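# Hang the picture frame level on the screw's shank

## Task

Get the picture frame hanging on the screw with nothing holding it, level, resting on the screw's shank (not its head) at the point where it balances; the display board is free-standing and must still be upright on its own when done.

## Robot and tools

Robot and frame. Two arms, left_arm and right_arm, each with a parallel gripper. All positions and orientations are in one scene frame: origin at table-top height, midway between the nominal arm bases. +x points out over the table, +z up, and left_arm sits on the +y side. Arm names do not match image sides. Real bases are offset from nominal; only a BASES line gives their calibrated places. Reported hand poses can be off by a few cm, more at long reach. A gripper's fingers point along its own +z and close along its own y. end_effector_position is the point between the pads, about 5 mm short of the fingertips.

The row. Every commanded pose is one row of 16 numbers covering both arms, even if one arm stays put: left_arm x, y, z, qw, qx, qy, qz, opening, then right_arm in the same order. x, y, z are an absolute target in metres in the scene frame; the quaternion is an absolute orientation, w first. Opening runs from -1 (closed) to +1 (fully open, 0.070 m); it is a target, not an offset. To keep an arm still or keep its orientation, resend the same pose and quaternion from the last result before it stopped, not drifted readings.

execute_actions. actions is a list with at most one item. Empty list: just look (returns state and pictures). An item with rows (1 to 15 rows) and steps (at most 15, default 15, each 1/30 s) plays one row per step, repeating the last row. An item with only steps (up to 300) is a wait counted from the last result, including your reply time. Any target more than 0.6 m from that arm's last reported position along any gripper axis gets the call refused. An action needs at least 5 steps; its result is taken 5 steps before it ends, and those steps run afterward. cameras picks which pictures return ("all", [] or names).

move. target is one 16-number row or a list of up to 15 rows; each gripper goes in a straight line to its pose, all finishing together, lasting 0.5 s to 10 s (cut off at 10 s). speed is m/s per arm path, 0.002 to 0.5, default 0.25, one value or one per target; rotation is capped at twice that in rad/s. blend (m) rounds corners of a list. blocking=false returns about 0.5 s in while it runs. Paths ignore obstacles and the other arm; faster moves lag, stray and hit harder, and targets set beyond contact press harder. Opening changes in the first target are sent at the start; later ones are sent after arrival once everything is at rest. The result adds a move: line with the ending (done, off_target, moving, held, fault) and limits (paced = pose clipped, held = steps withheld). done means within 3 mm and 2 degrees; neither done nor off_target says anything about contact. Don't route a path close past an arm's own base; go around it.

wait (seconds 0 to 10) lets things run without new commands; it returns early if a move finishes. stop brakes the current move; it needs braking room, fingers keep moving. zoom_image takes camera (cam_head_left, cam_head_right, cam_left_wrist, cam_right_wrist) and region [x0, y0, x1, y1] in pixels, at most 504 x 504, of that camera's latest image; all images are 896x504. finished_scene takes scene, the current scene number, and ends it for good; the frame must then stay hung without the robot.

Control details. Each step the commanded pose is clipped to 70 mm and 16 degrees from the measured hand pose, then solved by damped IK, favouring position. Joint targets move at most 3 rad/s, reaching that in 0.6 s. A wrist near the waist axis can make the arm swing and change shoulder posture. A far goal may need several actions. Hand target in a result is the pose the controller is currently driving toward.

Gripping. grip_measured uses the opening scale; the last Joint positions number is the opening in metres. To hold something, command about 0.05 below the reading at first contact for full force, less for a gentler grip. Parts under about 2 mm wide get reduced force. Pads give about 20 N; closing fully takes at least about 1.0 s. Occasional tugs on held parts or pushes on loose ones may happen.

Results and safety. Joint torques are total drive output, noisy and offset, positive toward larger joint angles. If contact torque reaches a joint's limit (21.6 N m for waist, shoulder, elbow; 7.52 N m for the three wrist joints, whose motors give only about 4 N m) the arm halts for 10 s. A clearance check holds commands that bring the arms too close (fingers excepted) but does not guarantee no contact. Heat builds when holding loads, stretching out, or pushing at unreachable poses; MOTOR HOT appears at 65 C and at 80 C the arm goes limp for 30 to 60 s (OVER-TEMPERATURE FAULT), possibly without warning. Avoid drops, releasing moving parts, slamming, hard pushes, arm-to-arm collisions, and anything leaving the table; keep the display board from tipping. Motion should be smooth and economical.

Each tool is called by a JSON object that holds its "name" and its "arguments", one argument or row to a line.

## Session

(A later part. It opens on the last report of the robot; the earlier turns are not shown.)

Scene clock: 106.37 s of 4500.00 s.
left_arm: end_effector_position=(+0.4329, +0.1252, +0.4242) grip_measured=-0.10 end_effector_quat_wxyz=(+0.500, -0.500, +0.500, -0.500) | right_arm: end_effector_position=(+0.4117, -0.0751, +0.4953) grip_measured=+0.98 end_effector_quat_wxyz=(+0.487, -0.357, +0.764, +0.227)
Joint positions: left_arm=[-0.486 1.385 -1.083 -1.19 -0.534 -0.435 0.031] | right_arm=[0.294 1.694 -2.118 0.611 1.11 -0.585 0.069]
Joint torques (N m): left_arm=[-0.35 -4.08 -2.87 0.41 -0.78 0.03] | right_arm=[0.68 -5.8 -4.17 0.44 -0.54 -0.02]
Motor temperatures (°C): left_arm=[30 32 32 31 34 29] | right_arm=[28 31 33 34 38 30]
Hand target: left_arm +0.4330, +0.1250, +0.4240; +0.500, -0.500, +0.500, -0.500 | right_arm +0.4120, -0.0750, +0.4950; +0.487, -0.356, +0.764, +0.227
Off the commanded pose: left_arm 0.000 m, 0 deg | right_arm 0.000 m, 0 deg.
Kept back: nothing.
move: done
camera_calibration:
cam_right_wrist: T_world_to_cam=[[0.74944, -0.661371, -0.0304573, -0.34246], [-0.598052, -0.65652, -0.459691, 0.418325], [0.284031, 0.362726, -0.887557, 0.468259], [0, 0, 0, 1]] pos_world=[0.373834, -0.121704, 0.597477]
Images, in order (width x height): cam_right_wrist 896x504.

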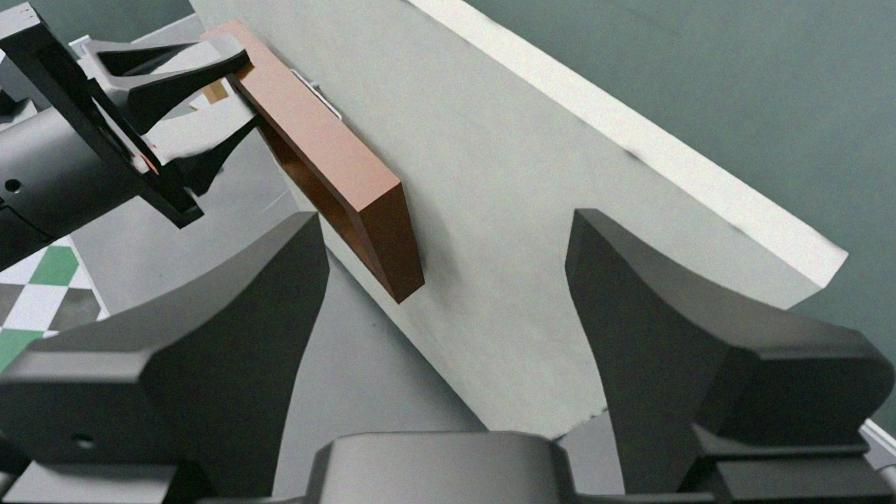

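{"name": "move", "arguments": {
  "target": [0.433, 0.125, 0.4232, 0.5,-0.5,0.5,-0.5, -0.1, 0.412, -0.075, 0.495, 0.4870,-0.3564,0.7644,0.2271, 1],
  "speed": 0.01,
  "cameras": ["cam_right_wrist", "cam_head_left", "cam_head_right"]
}}

{"name": "zoom_image", "arguments": {
  "camera": "cam_right_wrist",
  "region": [180, 0, 440, 310]
}}

{"name": "zoom_image", "arguments": {
  "camera": "cam_head_left",
  "region": [360, 20, 480, 110]
}}

{"name": "zoom_image", "arguments": {
  "camera": "cam_head_right",
  "region": [345, 20, 465, 110]
}}

Scene clock: 107.67 s of 4500.00 s.
left_arm: end_effector_position=(+0.4330, +0.1251, +0.4235) grip_measured=-0.10 end_effector_quat_wxyz=(+0.500, -0.500, +0.500, -0.500) | right_arm: end_effector_position=(+0.4117, -0.0751, +0.4953) grip_measured=+0.98 end_effector_quat_wxyz=(+0.487, -0.357, +0.764, +0.227)
Joint positions: left_arm=[-0.486 1.386 -1.081 -1.186 -0.535 -0.44 0.031] | right_arm=[0.294 1.694 -2.118 0.611 1.11 -0.585 0.069]
Joint torques (N m): left_arm=[-0.45 -4.34 -2.39 0.49 -0.9 -0.12] | right_arm=[0.64 -5.77 -4.18 0.44 -0.55 -0.01]
Motor temperatures (°C): left_arm=[30 32 32 31 34 29] | right_arm=[28 31 33 34 38 30]
Hand target: left_arm +0.4330, +0.1250, +0.4232; +0.500, -0.500, +0.500, -0.500 | right_arm +0.4120, -0.0750, +0.4950; +0.487, -0.356, +0.764, +0.227
Off the commanded pose: left_arm 0.000 m, 0 deg | right_arm 0.000 m, 0 deg.
Kept back: nothing.
move: done
camera_calibration:
cam_right_wrist: T_world_to_cam=[[0.74944, -0.661371, -0.0304573, -0.34246], [-0.598052, -0.65652, -0.459691, 0.418325], [0.284031, 0.362726, -0.887557, 0.468259], [0, 0, 0, 1]] pos_world=[0.373834, -0.121704, 0.597477]
Images, in order (width x height): cam_head_left 896x504, cam_head_right 896x504, cam_right_wrist 896x504.

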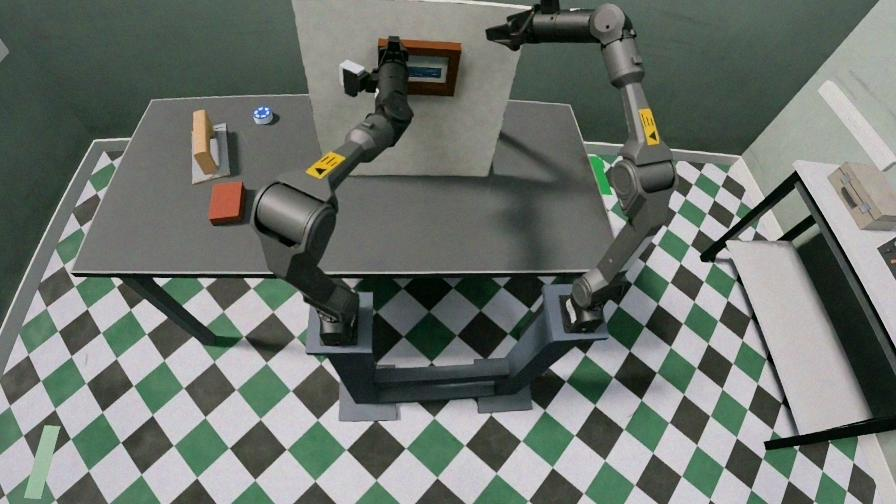

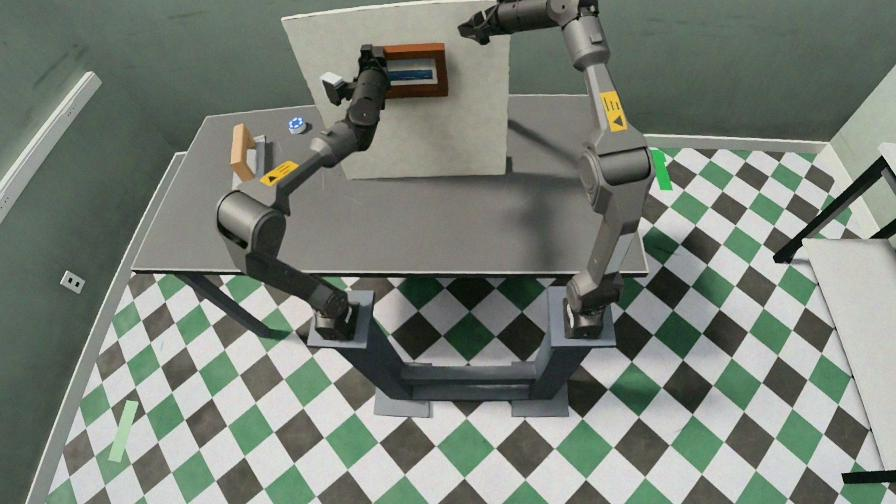

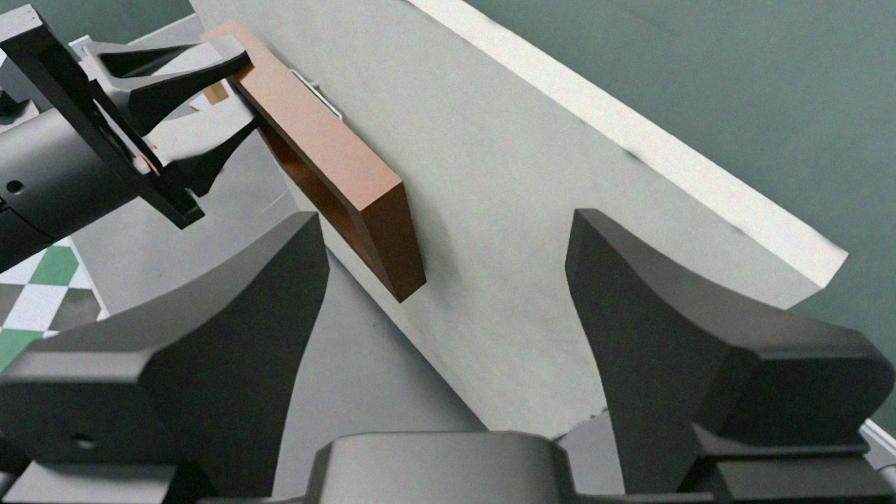

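Scaled by 1.626 from the camera's 896x504 image, which has a finer 1280x720 frame.

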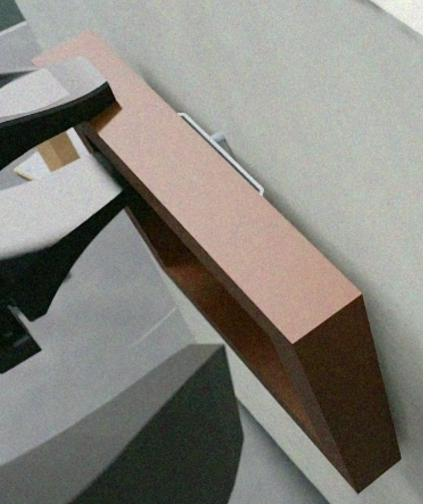

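Scaled by 4.200 from the camera's 896x504 image, which has a finer 1280x720 frame.

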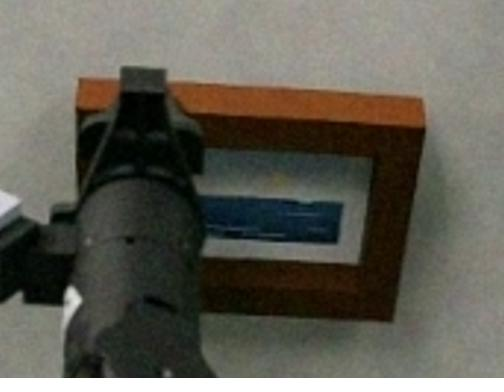

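Scaled by 4.200 from the camera's 896x504 image, which has a finer 1280x720 frame.

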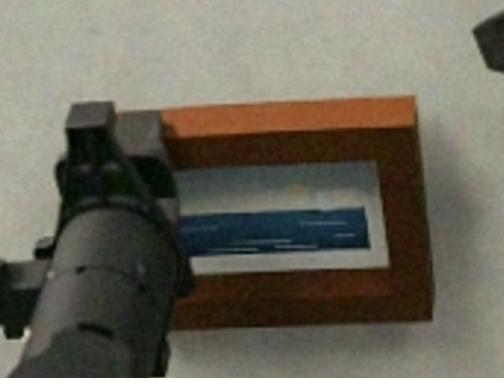

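{"name": "move", "arguments": {
  "target": [0.433, 0.125, 0.4220, 0.5,-0.5,0.5,-0.5, -0.1, 0.412, -0.075, 0.495, 0.4870,-0.3564,0.7644,0.2271, 1],
  "speed": 0.01,
  "cameras": ["cam_right_wrist", "cam_head_left", "cam_head_right"]
}}

{"name": "zoom_image", "arguments": {
  "camera": "cam_right_wrist",
  "region": [180, 0, 440, 310]
}}

{"name": "zoom_image", "arguments": {
  "camera": "cam_head_left",
  "region": [360, 20, 480, 110]
}}

{"name": "zoom_image", "arguments": {
  "camera": "cam_head_right",
  "region": [345, 20, 465, 110]
}}

Scene clock: 108.77 s of 4500.00 s.
left_arm: end_effector_position=(+0.4329, +0.1251, +0.4229) grip_measured=-0.10 end_effector_quat_wxyz=(+0.500, -0.500, +0.500, -0.501) | right_arm: end_effector_position=(+0.4117, -0.0751, +0.4953) grip_measured=+0.98 end_effector_quat_wxyz=(+0.487, -0.357, +0.764, +0.227)
Joint positions: left_arm=[-0.486 1.386 -1.077 -1.178 -0.536 -0.449 0.032] | right_arm=[0.294 1.694 -2.118 0.611 1.11 -0.585 0.069]
Joint torques (N m): left_arm=[0.37 -3.58 -1.58 0.19 -0.9 -0.01] | right_arm=[0.67 -5.81 -4.15 0.44 -0.55 -0.02]
Motor temperatures (°C): left_arm=[30 32 32 31 34 29] | right_arm=[28 31 33 33 38 30]
Hand target: left_arm +0.4330, +0.1250, +0.4220; +0.500, -0.500, +0.500, -0.500 | right_arm +0.4120, -0.0750, +0.4950; +0.487, -0.356, +0.764, +0.227
Off the commanded pose: left_arm 0.001 m, 0 deg | right_arm 0.000 m, 0 deg.
Kept back: nothing.
move: done
camera_calibration:
cam_right_wrist: T_world_to_cam=[[0.74944, -0.661371, -0.0304573, -0.34246], [-0.598052, -0.65652, -0.459691, 0.418325], [0.284031, 0.362726, -0.887557, 0.468259], [0, 0, 0, 1]] pos_world=[0.373834, -0.121704, 0.597477]
Images, in order (width x height): cam_head_left 896x504, cam_head_right 896x504, cam_right_wrist 896x504.

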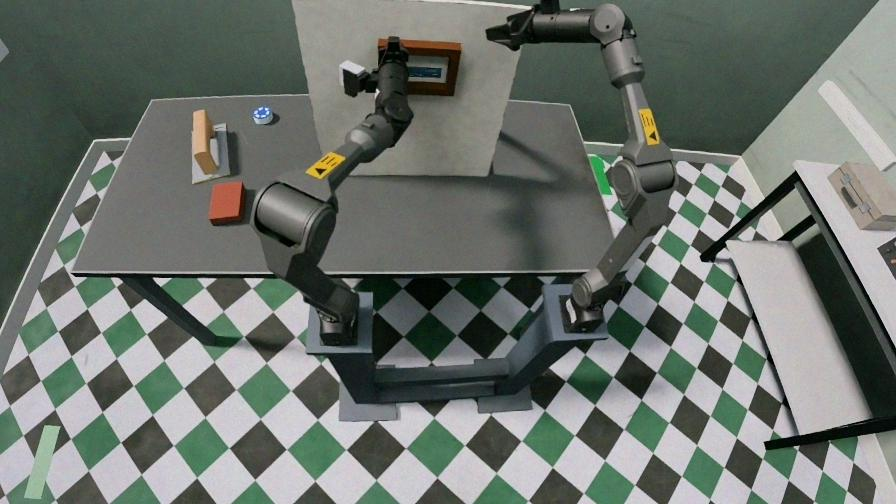

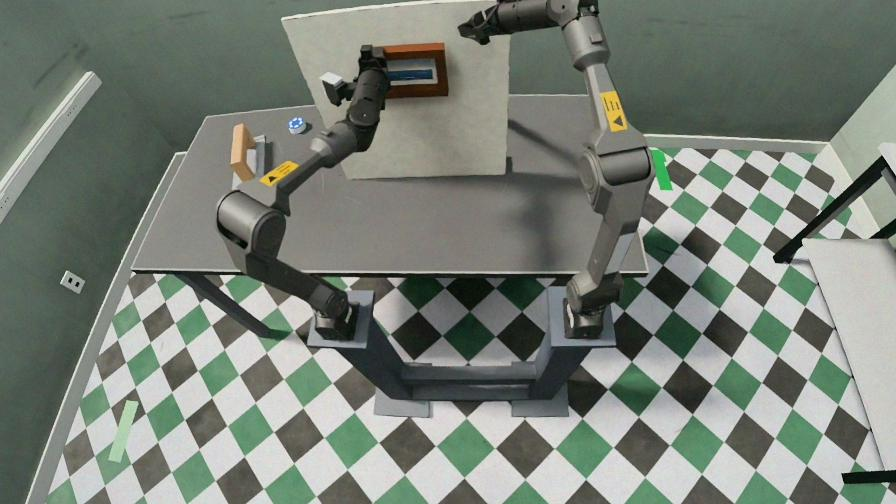

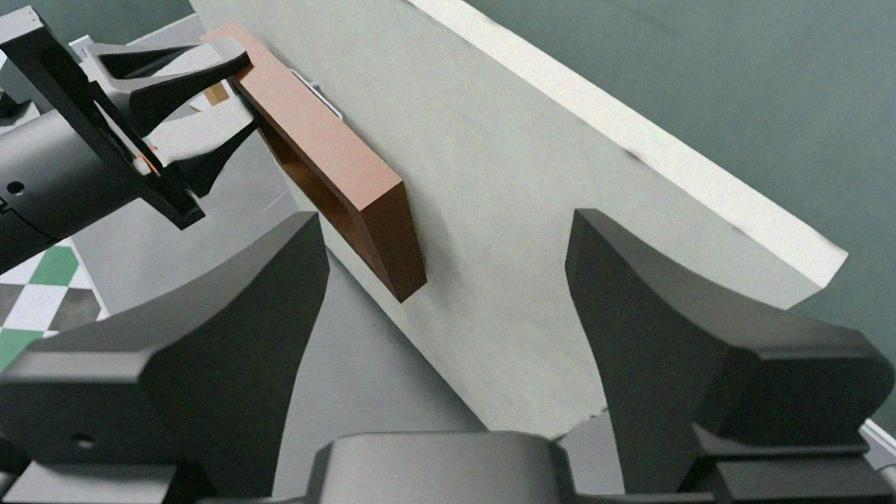

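Scaled by 1.626 from the camera's 896x504 image, which has a finer 1280x720 frame.

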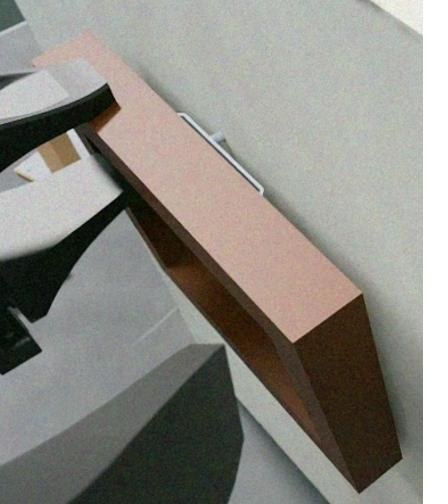

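Scaled by 4.200 from the camera's 896x504 image, which has a finer 1280x720 frame.

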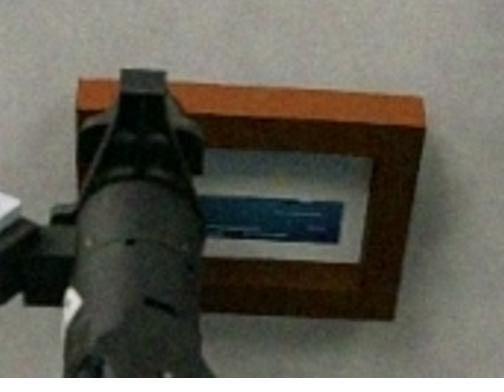

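Scaled by 4.200 from the camera's 896x504 image, which has a finer 1280x720 frame.

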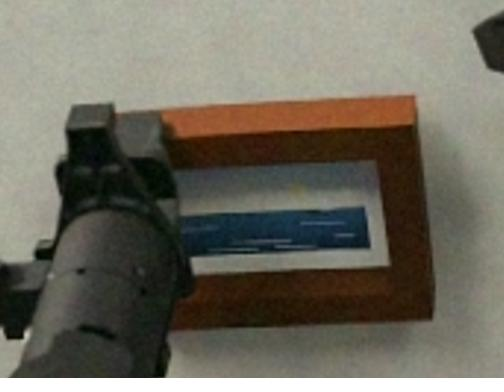

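{"name": "move", "arguments": {
  "target": [0.433, 0.125, 0.4210, 0.5,-0.5,0.5,-0.5, -0.1, 0.412, -0.075, 0.495, 0.4870,-0.3564,0.7644,0.2271, 1],
  "speed": 0.01,
  "cameras": ["cam_right_wrist", "cam_head_left"]
}}

{"name": "zoom_image", "arguments": {
  "camera": "cam_right_wrist",
  "region": [180, 0, 440, 310]
}}

{"name": "zoom_image", "arguments": {
  "camera": "cam_head_left",
  "region": [360, 20, 480, 110]
}}

Scene clock: 109.70 s of 4500.00 s.
left_arm: end_effector_position=(+0.4327, +0.1248, +0.4220) grip_measured=-0.10 end_effector_quat_wxyz=(+0.500, -0.499, +0.500, -0.501) | right_arm: end_effector_position=(+0.4117, -0.0751, +0.4953) grip_measured=+0.98 end_effector_quat_wxyz=(+0.487, -0.357, +0.764, +0.227)
Joint positions: left_arm=[-0.487 1.386 -1.073 -1.171 -0.538 -0.456 0.032] | right_arm=[0.294 1.694 -2.118 0.611 1.11 -0.585 0.069]
Joint torques (N m): left_arm=[1.86 -2.32 0.77 -0.26 -0.84 0.12] | right_arm=[0.67 -5.78 -4.14 0.45 -0.55 -0.02]
Motor temperatures (°C): left_arm=[30 32 32 31 34 29] | right_arm=[28 31 33 33 38 30]
Hand target: left_arm +0.4330, +0.1250, +0.4210; +0.500, -0.500, +0.500, -0.500 | right_arm +0.4120, -0.0750, +0.4950; +0.487, -0.356, +0.764, +0.227
Off the commanded pose: left_arm 0.001 m, 0 deg | right_arm 0.000 m, 0 deg.
Kept back: nothing.
move: done
camera_calibration:
cam_right_wrist: T_world_to_cam=[[0.74944, -0.661371, -0.0304573, -0.34246], [-0.598052, -0.65652, -0.459691, 0.418325], [0.284031, 0.362726, -0.887557, 0.468259], [0, 0, 0, 1]] pos_world=[0.373834, -0.121704, 0.597477]
Images, in order (width x height): cam_head_left 896x504, cam_right_wrist 896x504.

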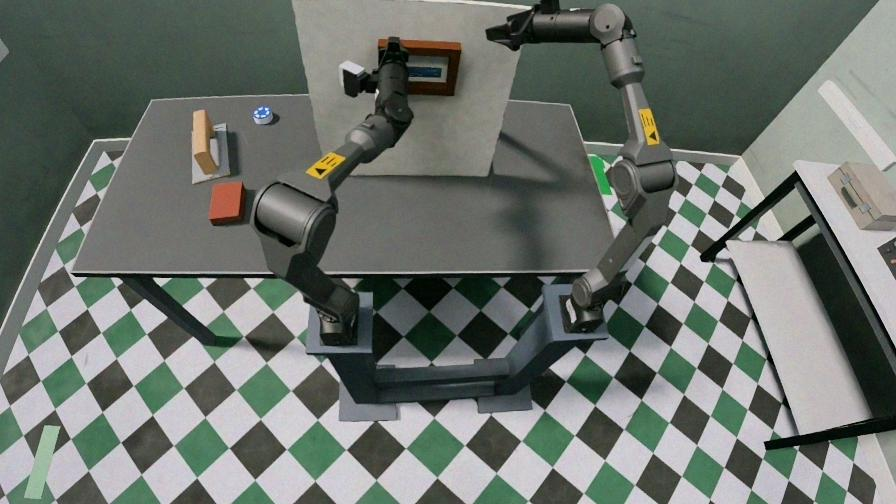

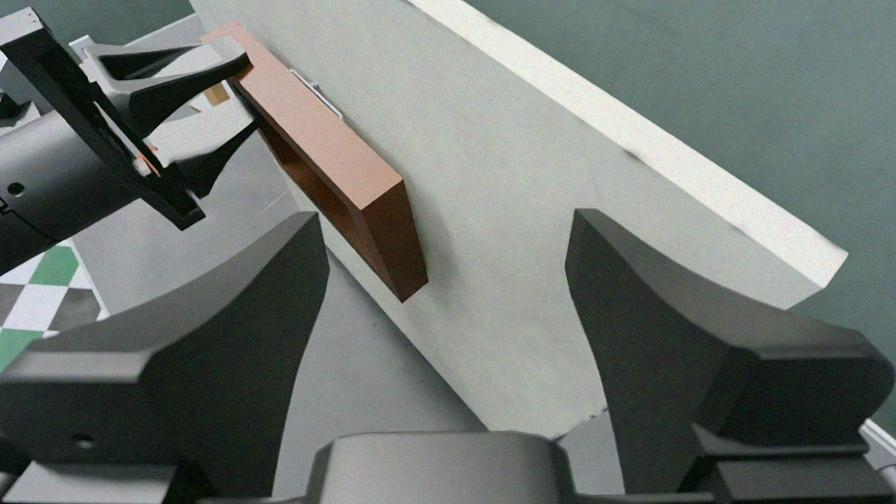

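Scaled by 1.626 from the camera's 896x504 image, which has a finer 1280x720 frame.

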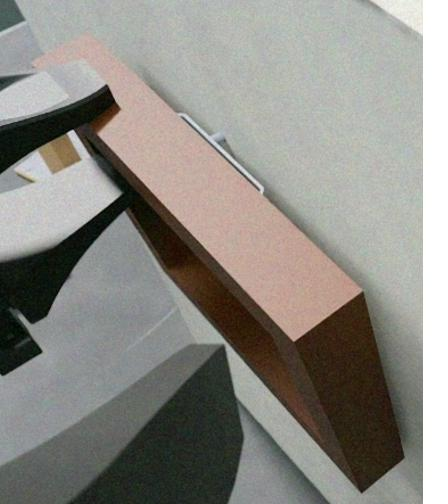

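Scaled by 4.200 from the camera's 896x504 image, which has a finer 1280x720 frame.

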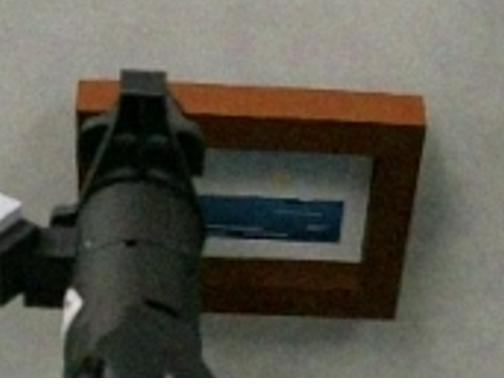

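{"name": "move", "arguments": {
  "target": [
    [0.433, 0.125, 0.4290, 0.5,-0.5,0.5,-0.5, -0.1, 0.412, -0.075, 0.495, 0.4870,-0.3564,0.7644,0.2271, 1],
    [0.433, 0.03, 0.4285, 0.5,-0.5,0.5,-0.5, -0.1, 0.412, -0.075, 0.495, 0.4870,-0.3564,0.7644,0.2271, 1]
  ],
  "speed": [0.012, 0.08],
  "cameras": ["cam_right_wrist", "cam_head_left", "cam_head_right"]
}}

{"name": "zoom_image", "arguments": {
  "camera": "cam_right_wrist",
  "region": [180, 0, 440, 310]
}}

{"name": "zoom_image", "arguments": {
  "camera": "cam_head_left",
  "region": [360, 20, 480, 110]
}}

{"name": "zoom_image", "arguments": {
  "camera": "cam_head_right",
  "region": [345, 20, 465, 110]
}}

Scene clock: 113.10 s of 4500.00 s.
left_arm: end_effector_position=(+0.4330, +0.0291, +0.4282) grip_measured=-0.10 end_effector_quat_wxyz=(+0.500, -0.500, +0.500, -0.500) | right_arm: end_effector_position=(+0.4117, -0.0751, +0.4953) grip_measured=+0.98 end_effector_quat_wxyz=(+0.487, -0.357, +0.764, +0.227)
Joint positions: left_arm=[-0.778 1.586 -1.311 -1.386 -0.8 -0.261 0.031] | right_arm=[0.294 1.694 -2.118 0.611 1.11 -0.585 0.069]
Joint torques (N m): left_arm=[0.23 -6.66 -2.68 0.63 -0.41 -0.06] | right_arm=[0.69 -5.81 -4.15 0.44 -0.55 -0.03]
Motor temperatures (°C): left_arm=[30 32 32 31 34 29] | right_arm=[28 31 33 33 38 30]
Hand target: left_arm +0.4330, +0.0300, +0.4285; +0.500, -0.500, +0.500, -0.500 | right_arm +0.4120, -0.0750, +0.4950; +0.487, -0.356, +0.764, +0.227
Off the commanded pose: left_arm 0.001 m, 0 deg | right_arm 0.000 m, 0 deg.
Kept back: nothing.
move: done
camera_calibration:
cam_right_wrist: T_world_to_cam=[[0.74944, -0.661371, -0.0304573, -0.34246], [-0.598052, -0.65652, -0.459691, 0.418325], [0.284031, 0.362726, -0.887557, 0.468259], [0, 0, 0, 1]] pos_world=[0.373834, -0.121704, 0.597477]
Images, in order (width x height): cam_head_left 896x504, cam_head_right 896x504, cam_right_wrist 896x504.

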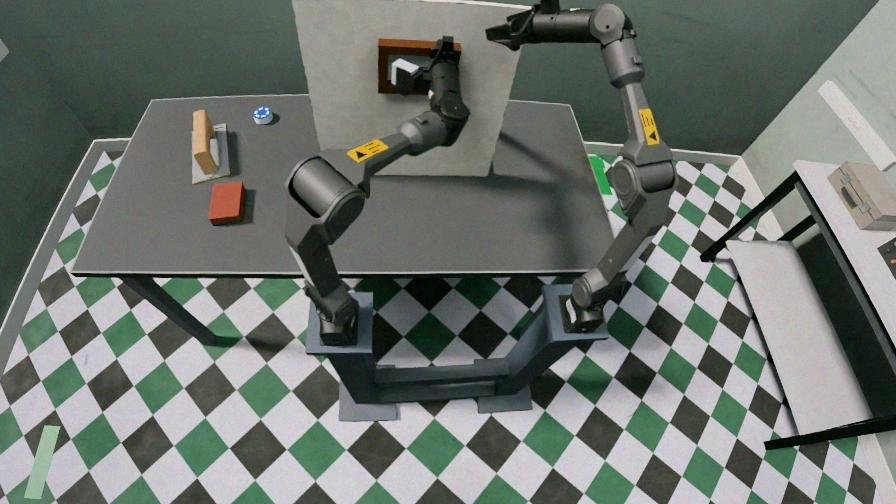

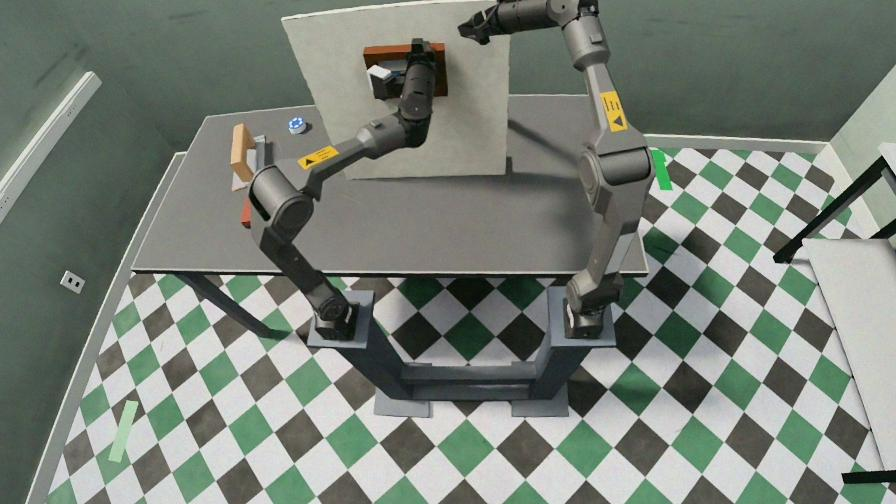

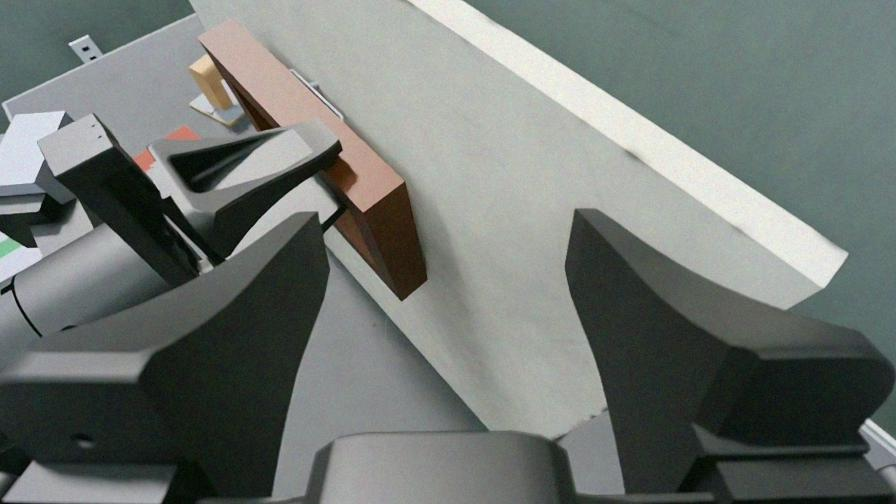

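Scaled by 1.626 from the camera's 896x504 image, which has a finer 1280x720 frame.

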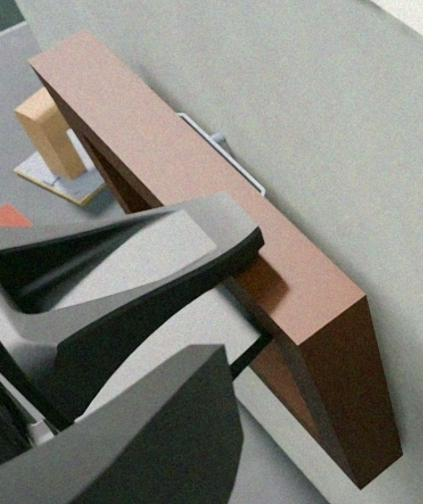

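Scaled by 4.200 from the camera's 896x504 image, which has a finer 1280x720 frame.

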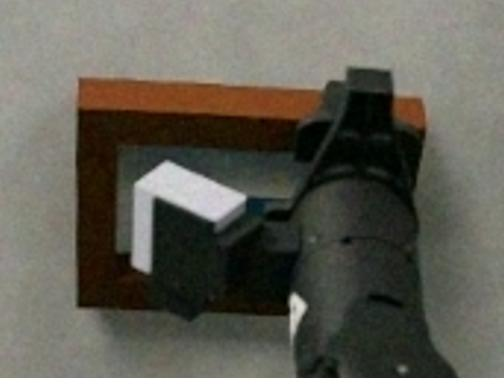

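Scaled by 4.200 from the camera's 896x504 image, which has a finer 1280x720 frame.

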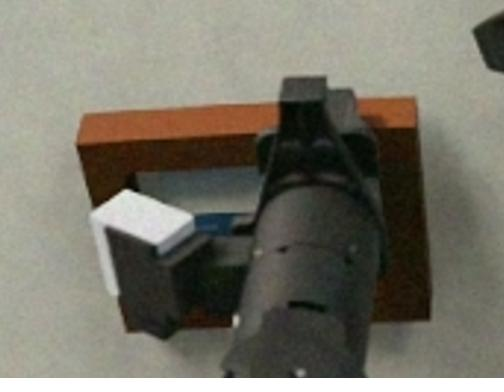

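{"name": "move", "arguments": {
  "target": [0.433, 0.03, 0.4345, 0.5,-0.5,0.5,-0.5, -0.1, 0.412, -0.075, 0.495, 0.4870,-0.3564,0.7644,0.2271, 1],
  "speed": 0.01,
  "cameras": ["cam_right_wrist", "cam_head_left"]
}}

{"name": "zoom_image", "arguments": {
  "camera": "cam_right_wrist",
  "region": [180, 0, 440, 310]
}}

{"name": "zoom_image", "arguments": {
  "camera": "cam_head_left",
  "region": [360, 20, 480, 110]
}}

Scene clock: 114.20 s of 4500.00 s.
left_arm: end_effector_position=(+0.4330, +0.0296, +0.4340) grip_measured=-0.10 end_effector_quat_wxyz=(+0.500, -0.500, +0.501, -0.500) | right_arm: end_effector_position=(+0.4117, -0.0751, +0.4953) grip_measured=+0.98 end_effector_quat_wxyz=(+0.487, -0.357, +0.764, +0.227)
Joint positions: left_arm=[-0.777 1.583 -1.332 -1.409 -0.795 -0.229 0.032] | right_arm=[0.294 1.694 -2.118 0.611 1.11 -0.585 0.069]
Joint torques (N m): left_arm=[0.45 -7.24 -3.5 0.65 -0.34 0.02] | right_arm=[0.65 -5.84 -4.14 0.45 -0.55 -0.03]
Motor temperatures (°C): left_arm=[30 32 32 31 34 29] | right_arm=[28 31 33 33 38 30]
Hand target: left_arm +0.4330, +0.0300, +0.4345; +0.500, -0.500, +0.500, -0.500 | right_arm +0.4120, -0.0750, +0.4950; +0.487, -0.356, +0.764, +0.227
Off the commanded pose: left_arm 0.001 m, 0 deg | right_arm 0.000 m, 0 deg.
Kept back: nothing.
move: done
camera_calibration:
cam_right_wrist: T_world_to_cam=[[0.74944, -0.661371, -0.0304573, -0.34246], [-0.598052, -0.65652, -0.459691, 0.418325], [0.284031, 0.362726, -0.887557, 0.468259], [0, 0, 0, 1]] pos_world=[0.373834, -0.121704, 0.597477]
Images, in order (width x height): cam_head_left 896x504, cam_right_wrist 896x504.

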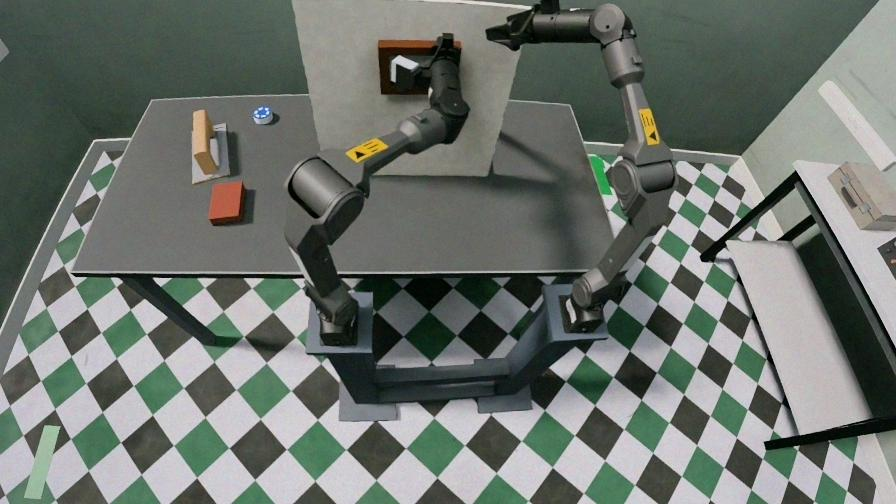

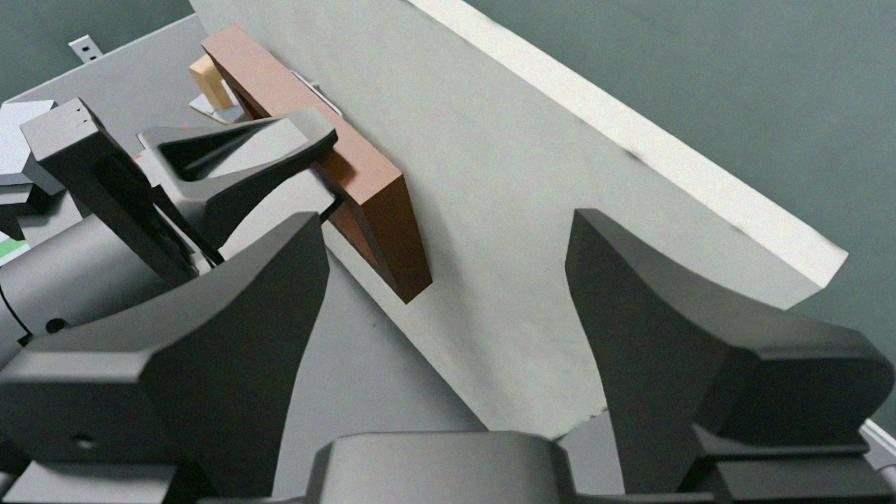

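Scaled by 1.626 from the camera's 896x504 image, which has a finer 1280x720 frame.

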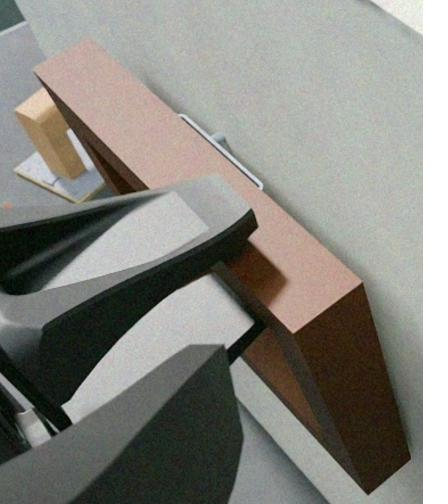

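Scaled by 4.200 from the camera's 896x504 image, which has a finer 1280x720 frame.

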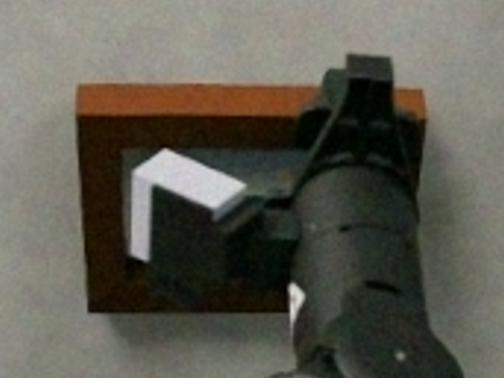

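{"name": "move", "arguments": {
  "target": [0.433, 0.03, 0.4295, 0.5,-0.5,0.5,-0.5, -0.1, 0.412, -0.075, 0.495, 0.4870,-0.3564,0.7644,0.2271, 1],
  "speed": 0.006,
  "cameras": ["cam_right_wrist", "cam_head_left", "cam_head_right"]
}}

{"name": "zoom_image", "arguments": {
  "camera": "cam_right_wrist",
  "region": [180, 0, 440, 310]
}}

{"name": "zoom_image", "arguments": {
  "camera": "cam_head_left",
  "region": [360, 20, 480, 110]
}}

{"name": "zoom_image", "arguments": {
  "camera": "cam_head_right",
  "region": [345, 20, 465, 110]
}}

Scene clock: 115.60 s of 4500.00 s.
left_arm: end_effector_position=(+0.4327, +0.0297, +0.4299) grip_measured=-0.10 end_effector_quat_wxyz=(+0.499, -0.500, +0.500, -0.501) | right_arm: end_effector_position=(+0.4117, -0.0751, +0.4953) grip_measured=+0.98 end_effector_quat_wxyz=(+0.487, -0.357, +0.764, +0.227)
Joint positions: left_arm=[-0.777 1.583 -1.314 -1.39 -0.798 -0.257 0.032] | right_arm=[0.294 1.694 -2.118 0.611 1.11 -0.585 0.069]
Joint torques (N m): left_arm=[0.24 -5.57 -2.73 0.76 -0.57 -0.06] | right_arm=[0.66 -5.81 -4.14 0.45 -0.55 -0.04]
Motor temperatures (°C): left_arm=[30 32 32 31 34 29] | right_arm=[28 31 33 33 38 30]
Hand target: left_arm +0.4330, +0.0300, +0.4295; +0.500, -0.500, +0.500, -0.500 | right_arm +0.4120, -0.0750, +0.4950; +0.487, -0.356, +0.764, +0.227
Off the commanded pose: left_arm 0.001 m, 0 deg | right_arm 0.000 m, 0 deg.
Kept back: nothing.
move: done
camera_calibration:
cam_right_wrist: T_world_to_cam=[[0.74944, -0.661371, -0.0304573, -0.34246], [-0.598052, -0.65652, -0.459691, 0.418325], [0.284031, 0.362726, -0.887557, 0.468259], [0, 0, 0, 1]] pos_world=[0.373834, -0.121704, 0.597477]
Images, in order (width x height): cam_head_left 896x504, cam_head_right 896x504, cam_right_wrist 896x504.

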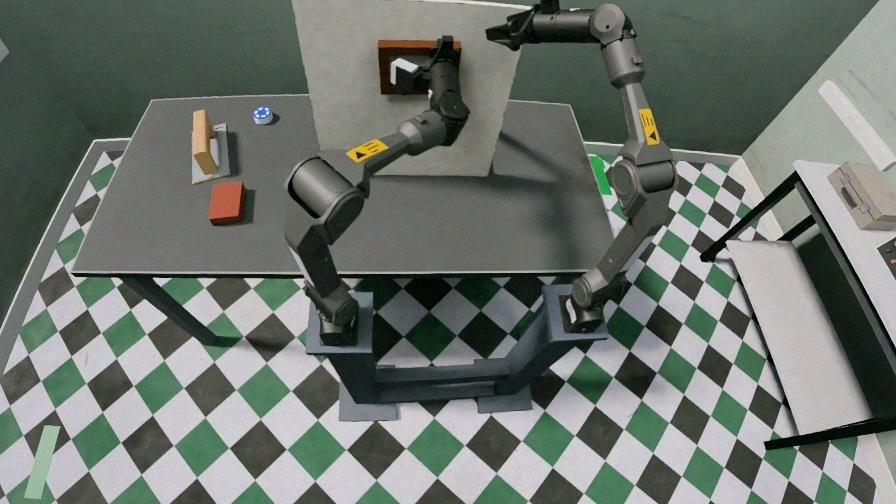

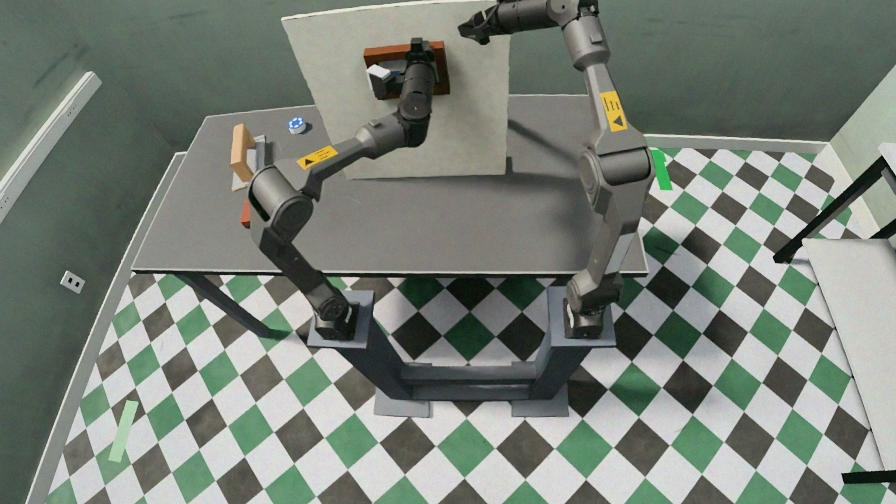

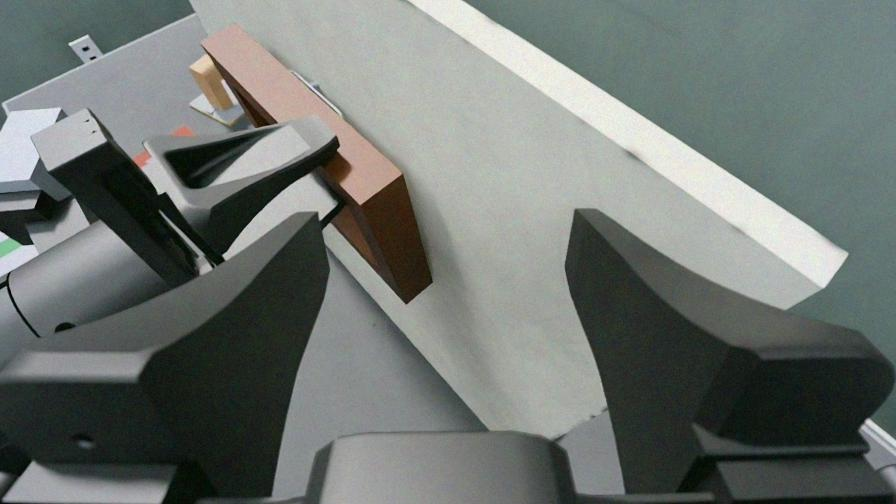

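Scaled by 1.626 from the camera's 896x504 image, which has a finer 1280x720 frame.

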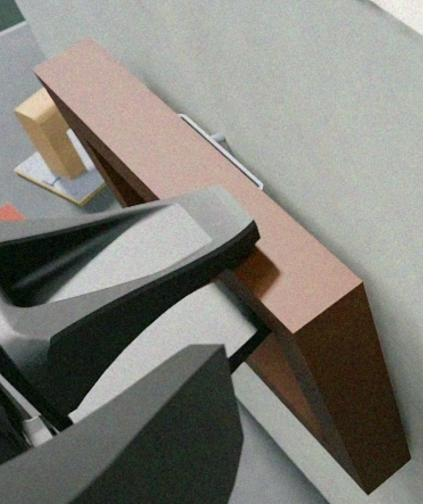

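Scaled by 4.200 from the camera's 896x504 image, which has a finer 1280x720 frame.

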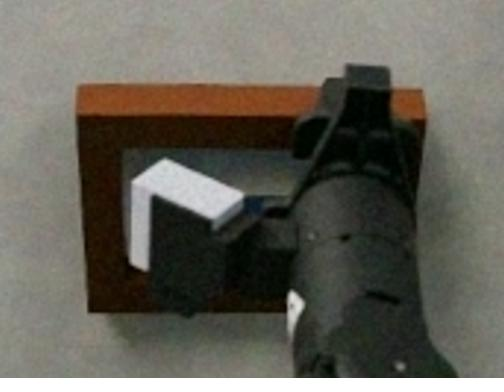

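Scaled by 4.200 from the camera's 896x504 image, which has a finer 1280x720 frame.

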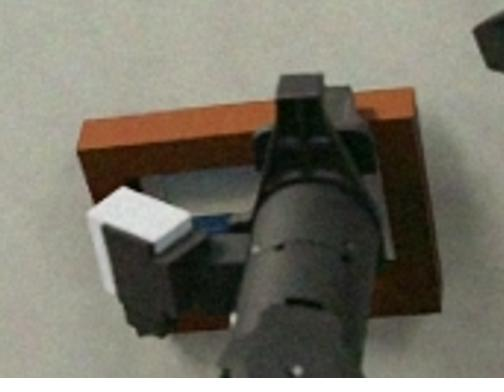

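{"name": "move", "arguments": {
  "target": [0.433, 0.03, 0.4222, 0.5,-0.5,0.5,-0.5, -0.1, 0.412, -0.075, 0.495, 0.4870,-0.3564,0.7644,0.2271, 1],
  "speed": 0.01,
  "cameras": ["cam_right_wrist", "cam_head_left"]
}}

{"name": "zoom_image", "arguments": {
  "camera": "cam_right_wrist",
  "region": [180, 0, 440, 310]
}}

{"name": "zoom_image", "arguments": {
  "camera": "cam_head_left",
  "region": [360, 20, 480, 110]
}}

Scene clock: 117.07 s of 4500.00 s.
left_arm: end_effector_position=(+0.4329, +0.0296, +0.4222) grip_measured=-0.10 end_effector_quat_wxyz=(+0.500, -0.500, +0.500, -0.500) | right_arm: end_effector_position=(+0.4117, -0.0751, +0.4953) grip_measured=+0.98 end_effector_quat_wxyz=(+0.487, -0.357, +0.764, +0.227)
Joint positions: left_arm=[-0.777 1.587 -1.288 -1.362 -0.804 -0.296 0.031] | right_arm=[0.294 1.694 -2.118 0.611 1.11 -0.585 0.069]
Joint torques (N m): left_arm=[0.25 -5.62 -2.66 0.66 -0.63 -0.03] | right_arm=[0.68 -5.86 -4.17 0.46 -0.55 -0.04]
Motor temperatures (°C): left_arm=[30 32 32 31 34 29] | right_arm=[28 31 33 33 38 30]
Hand target: left_arm +0.4330, +0.0300, +0.4222; +0.500, -0.500, +0.500, -0.500 | right_arm +0.4120, -0.0750, +0.4950; +0.487, -0.356, +0.764, +0.227
Off the commanded pose: left_arm 0.000 m, 0 deg | right_arm 0.000 m, 0 deg.
Kept back: nothing.
move: done
camera_calibration:
cam_right_wrist: T_world_to_cam=[[0.74944, -0.661371, -0.0304573, -0.34246], [-0.598052, -0.65652, -0.459691, 0.418325], [0.284031, 0.362726, -0.887557, 0.468259], [0, 0, 0, 1]] pos_world=[0.373834, -0.121704, 0.597477]
Images, in order (width x height): cam_head_left 896x504, cam_right_wrist 896x504.

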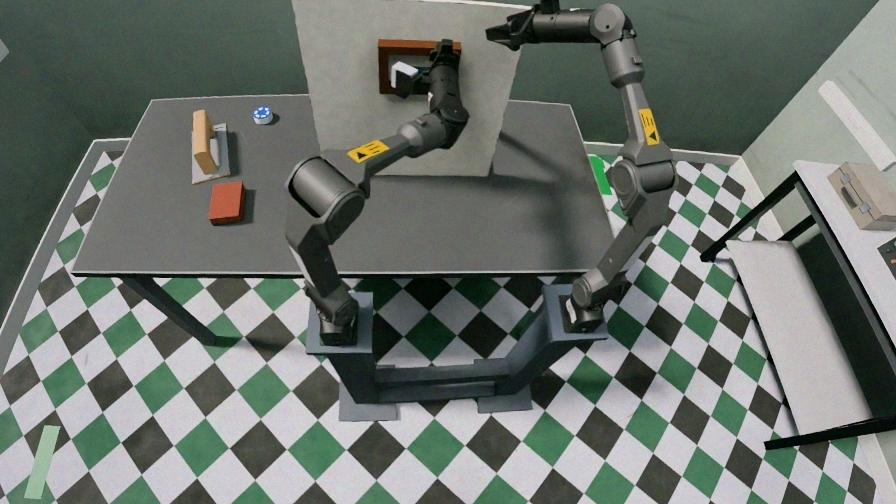

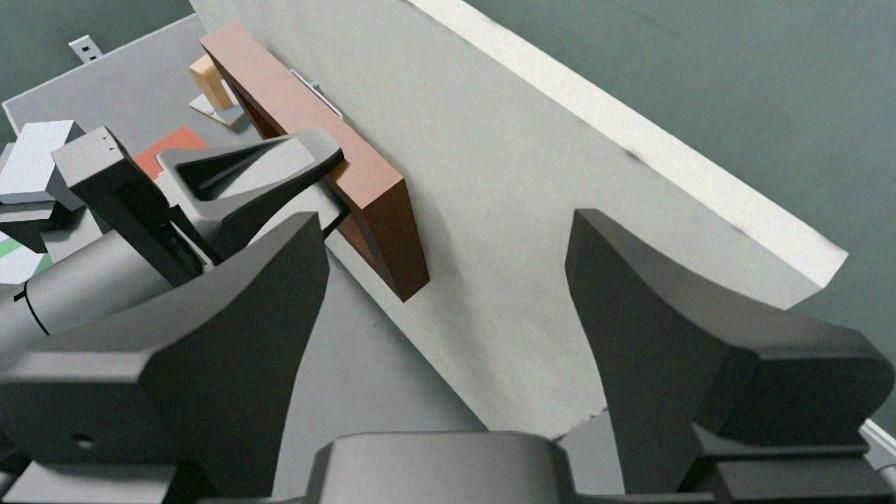

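Scaled by 1.626 from the camera's 896x504 image, which has a finer 1280x720 frame.

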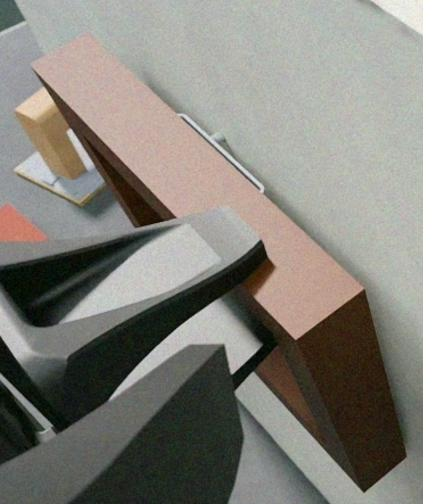

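Scaled by 4.200 from the camera's 896x504 image, which has a finer 1280x720 frame.

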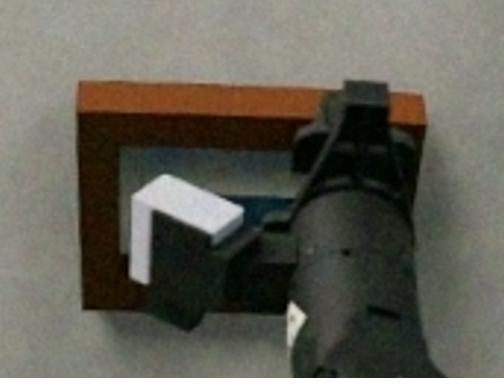

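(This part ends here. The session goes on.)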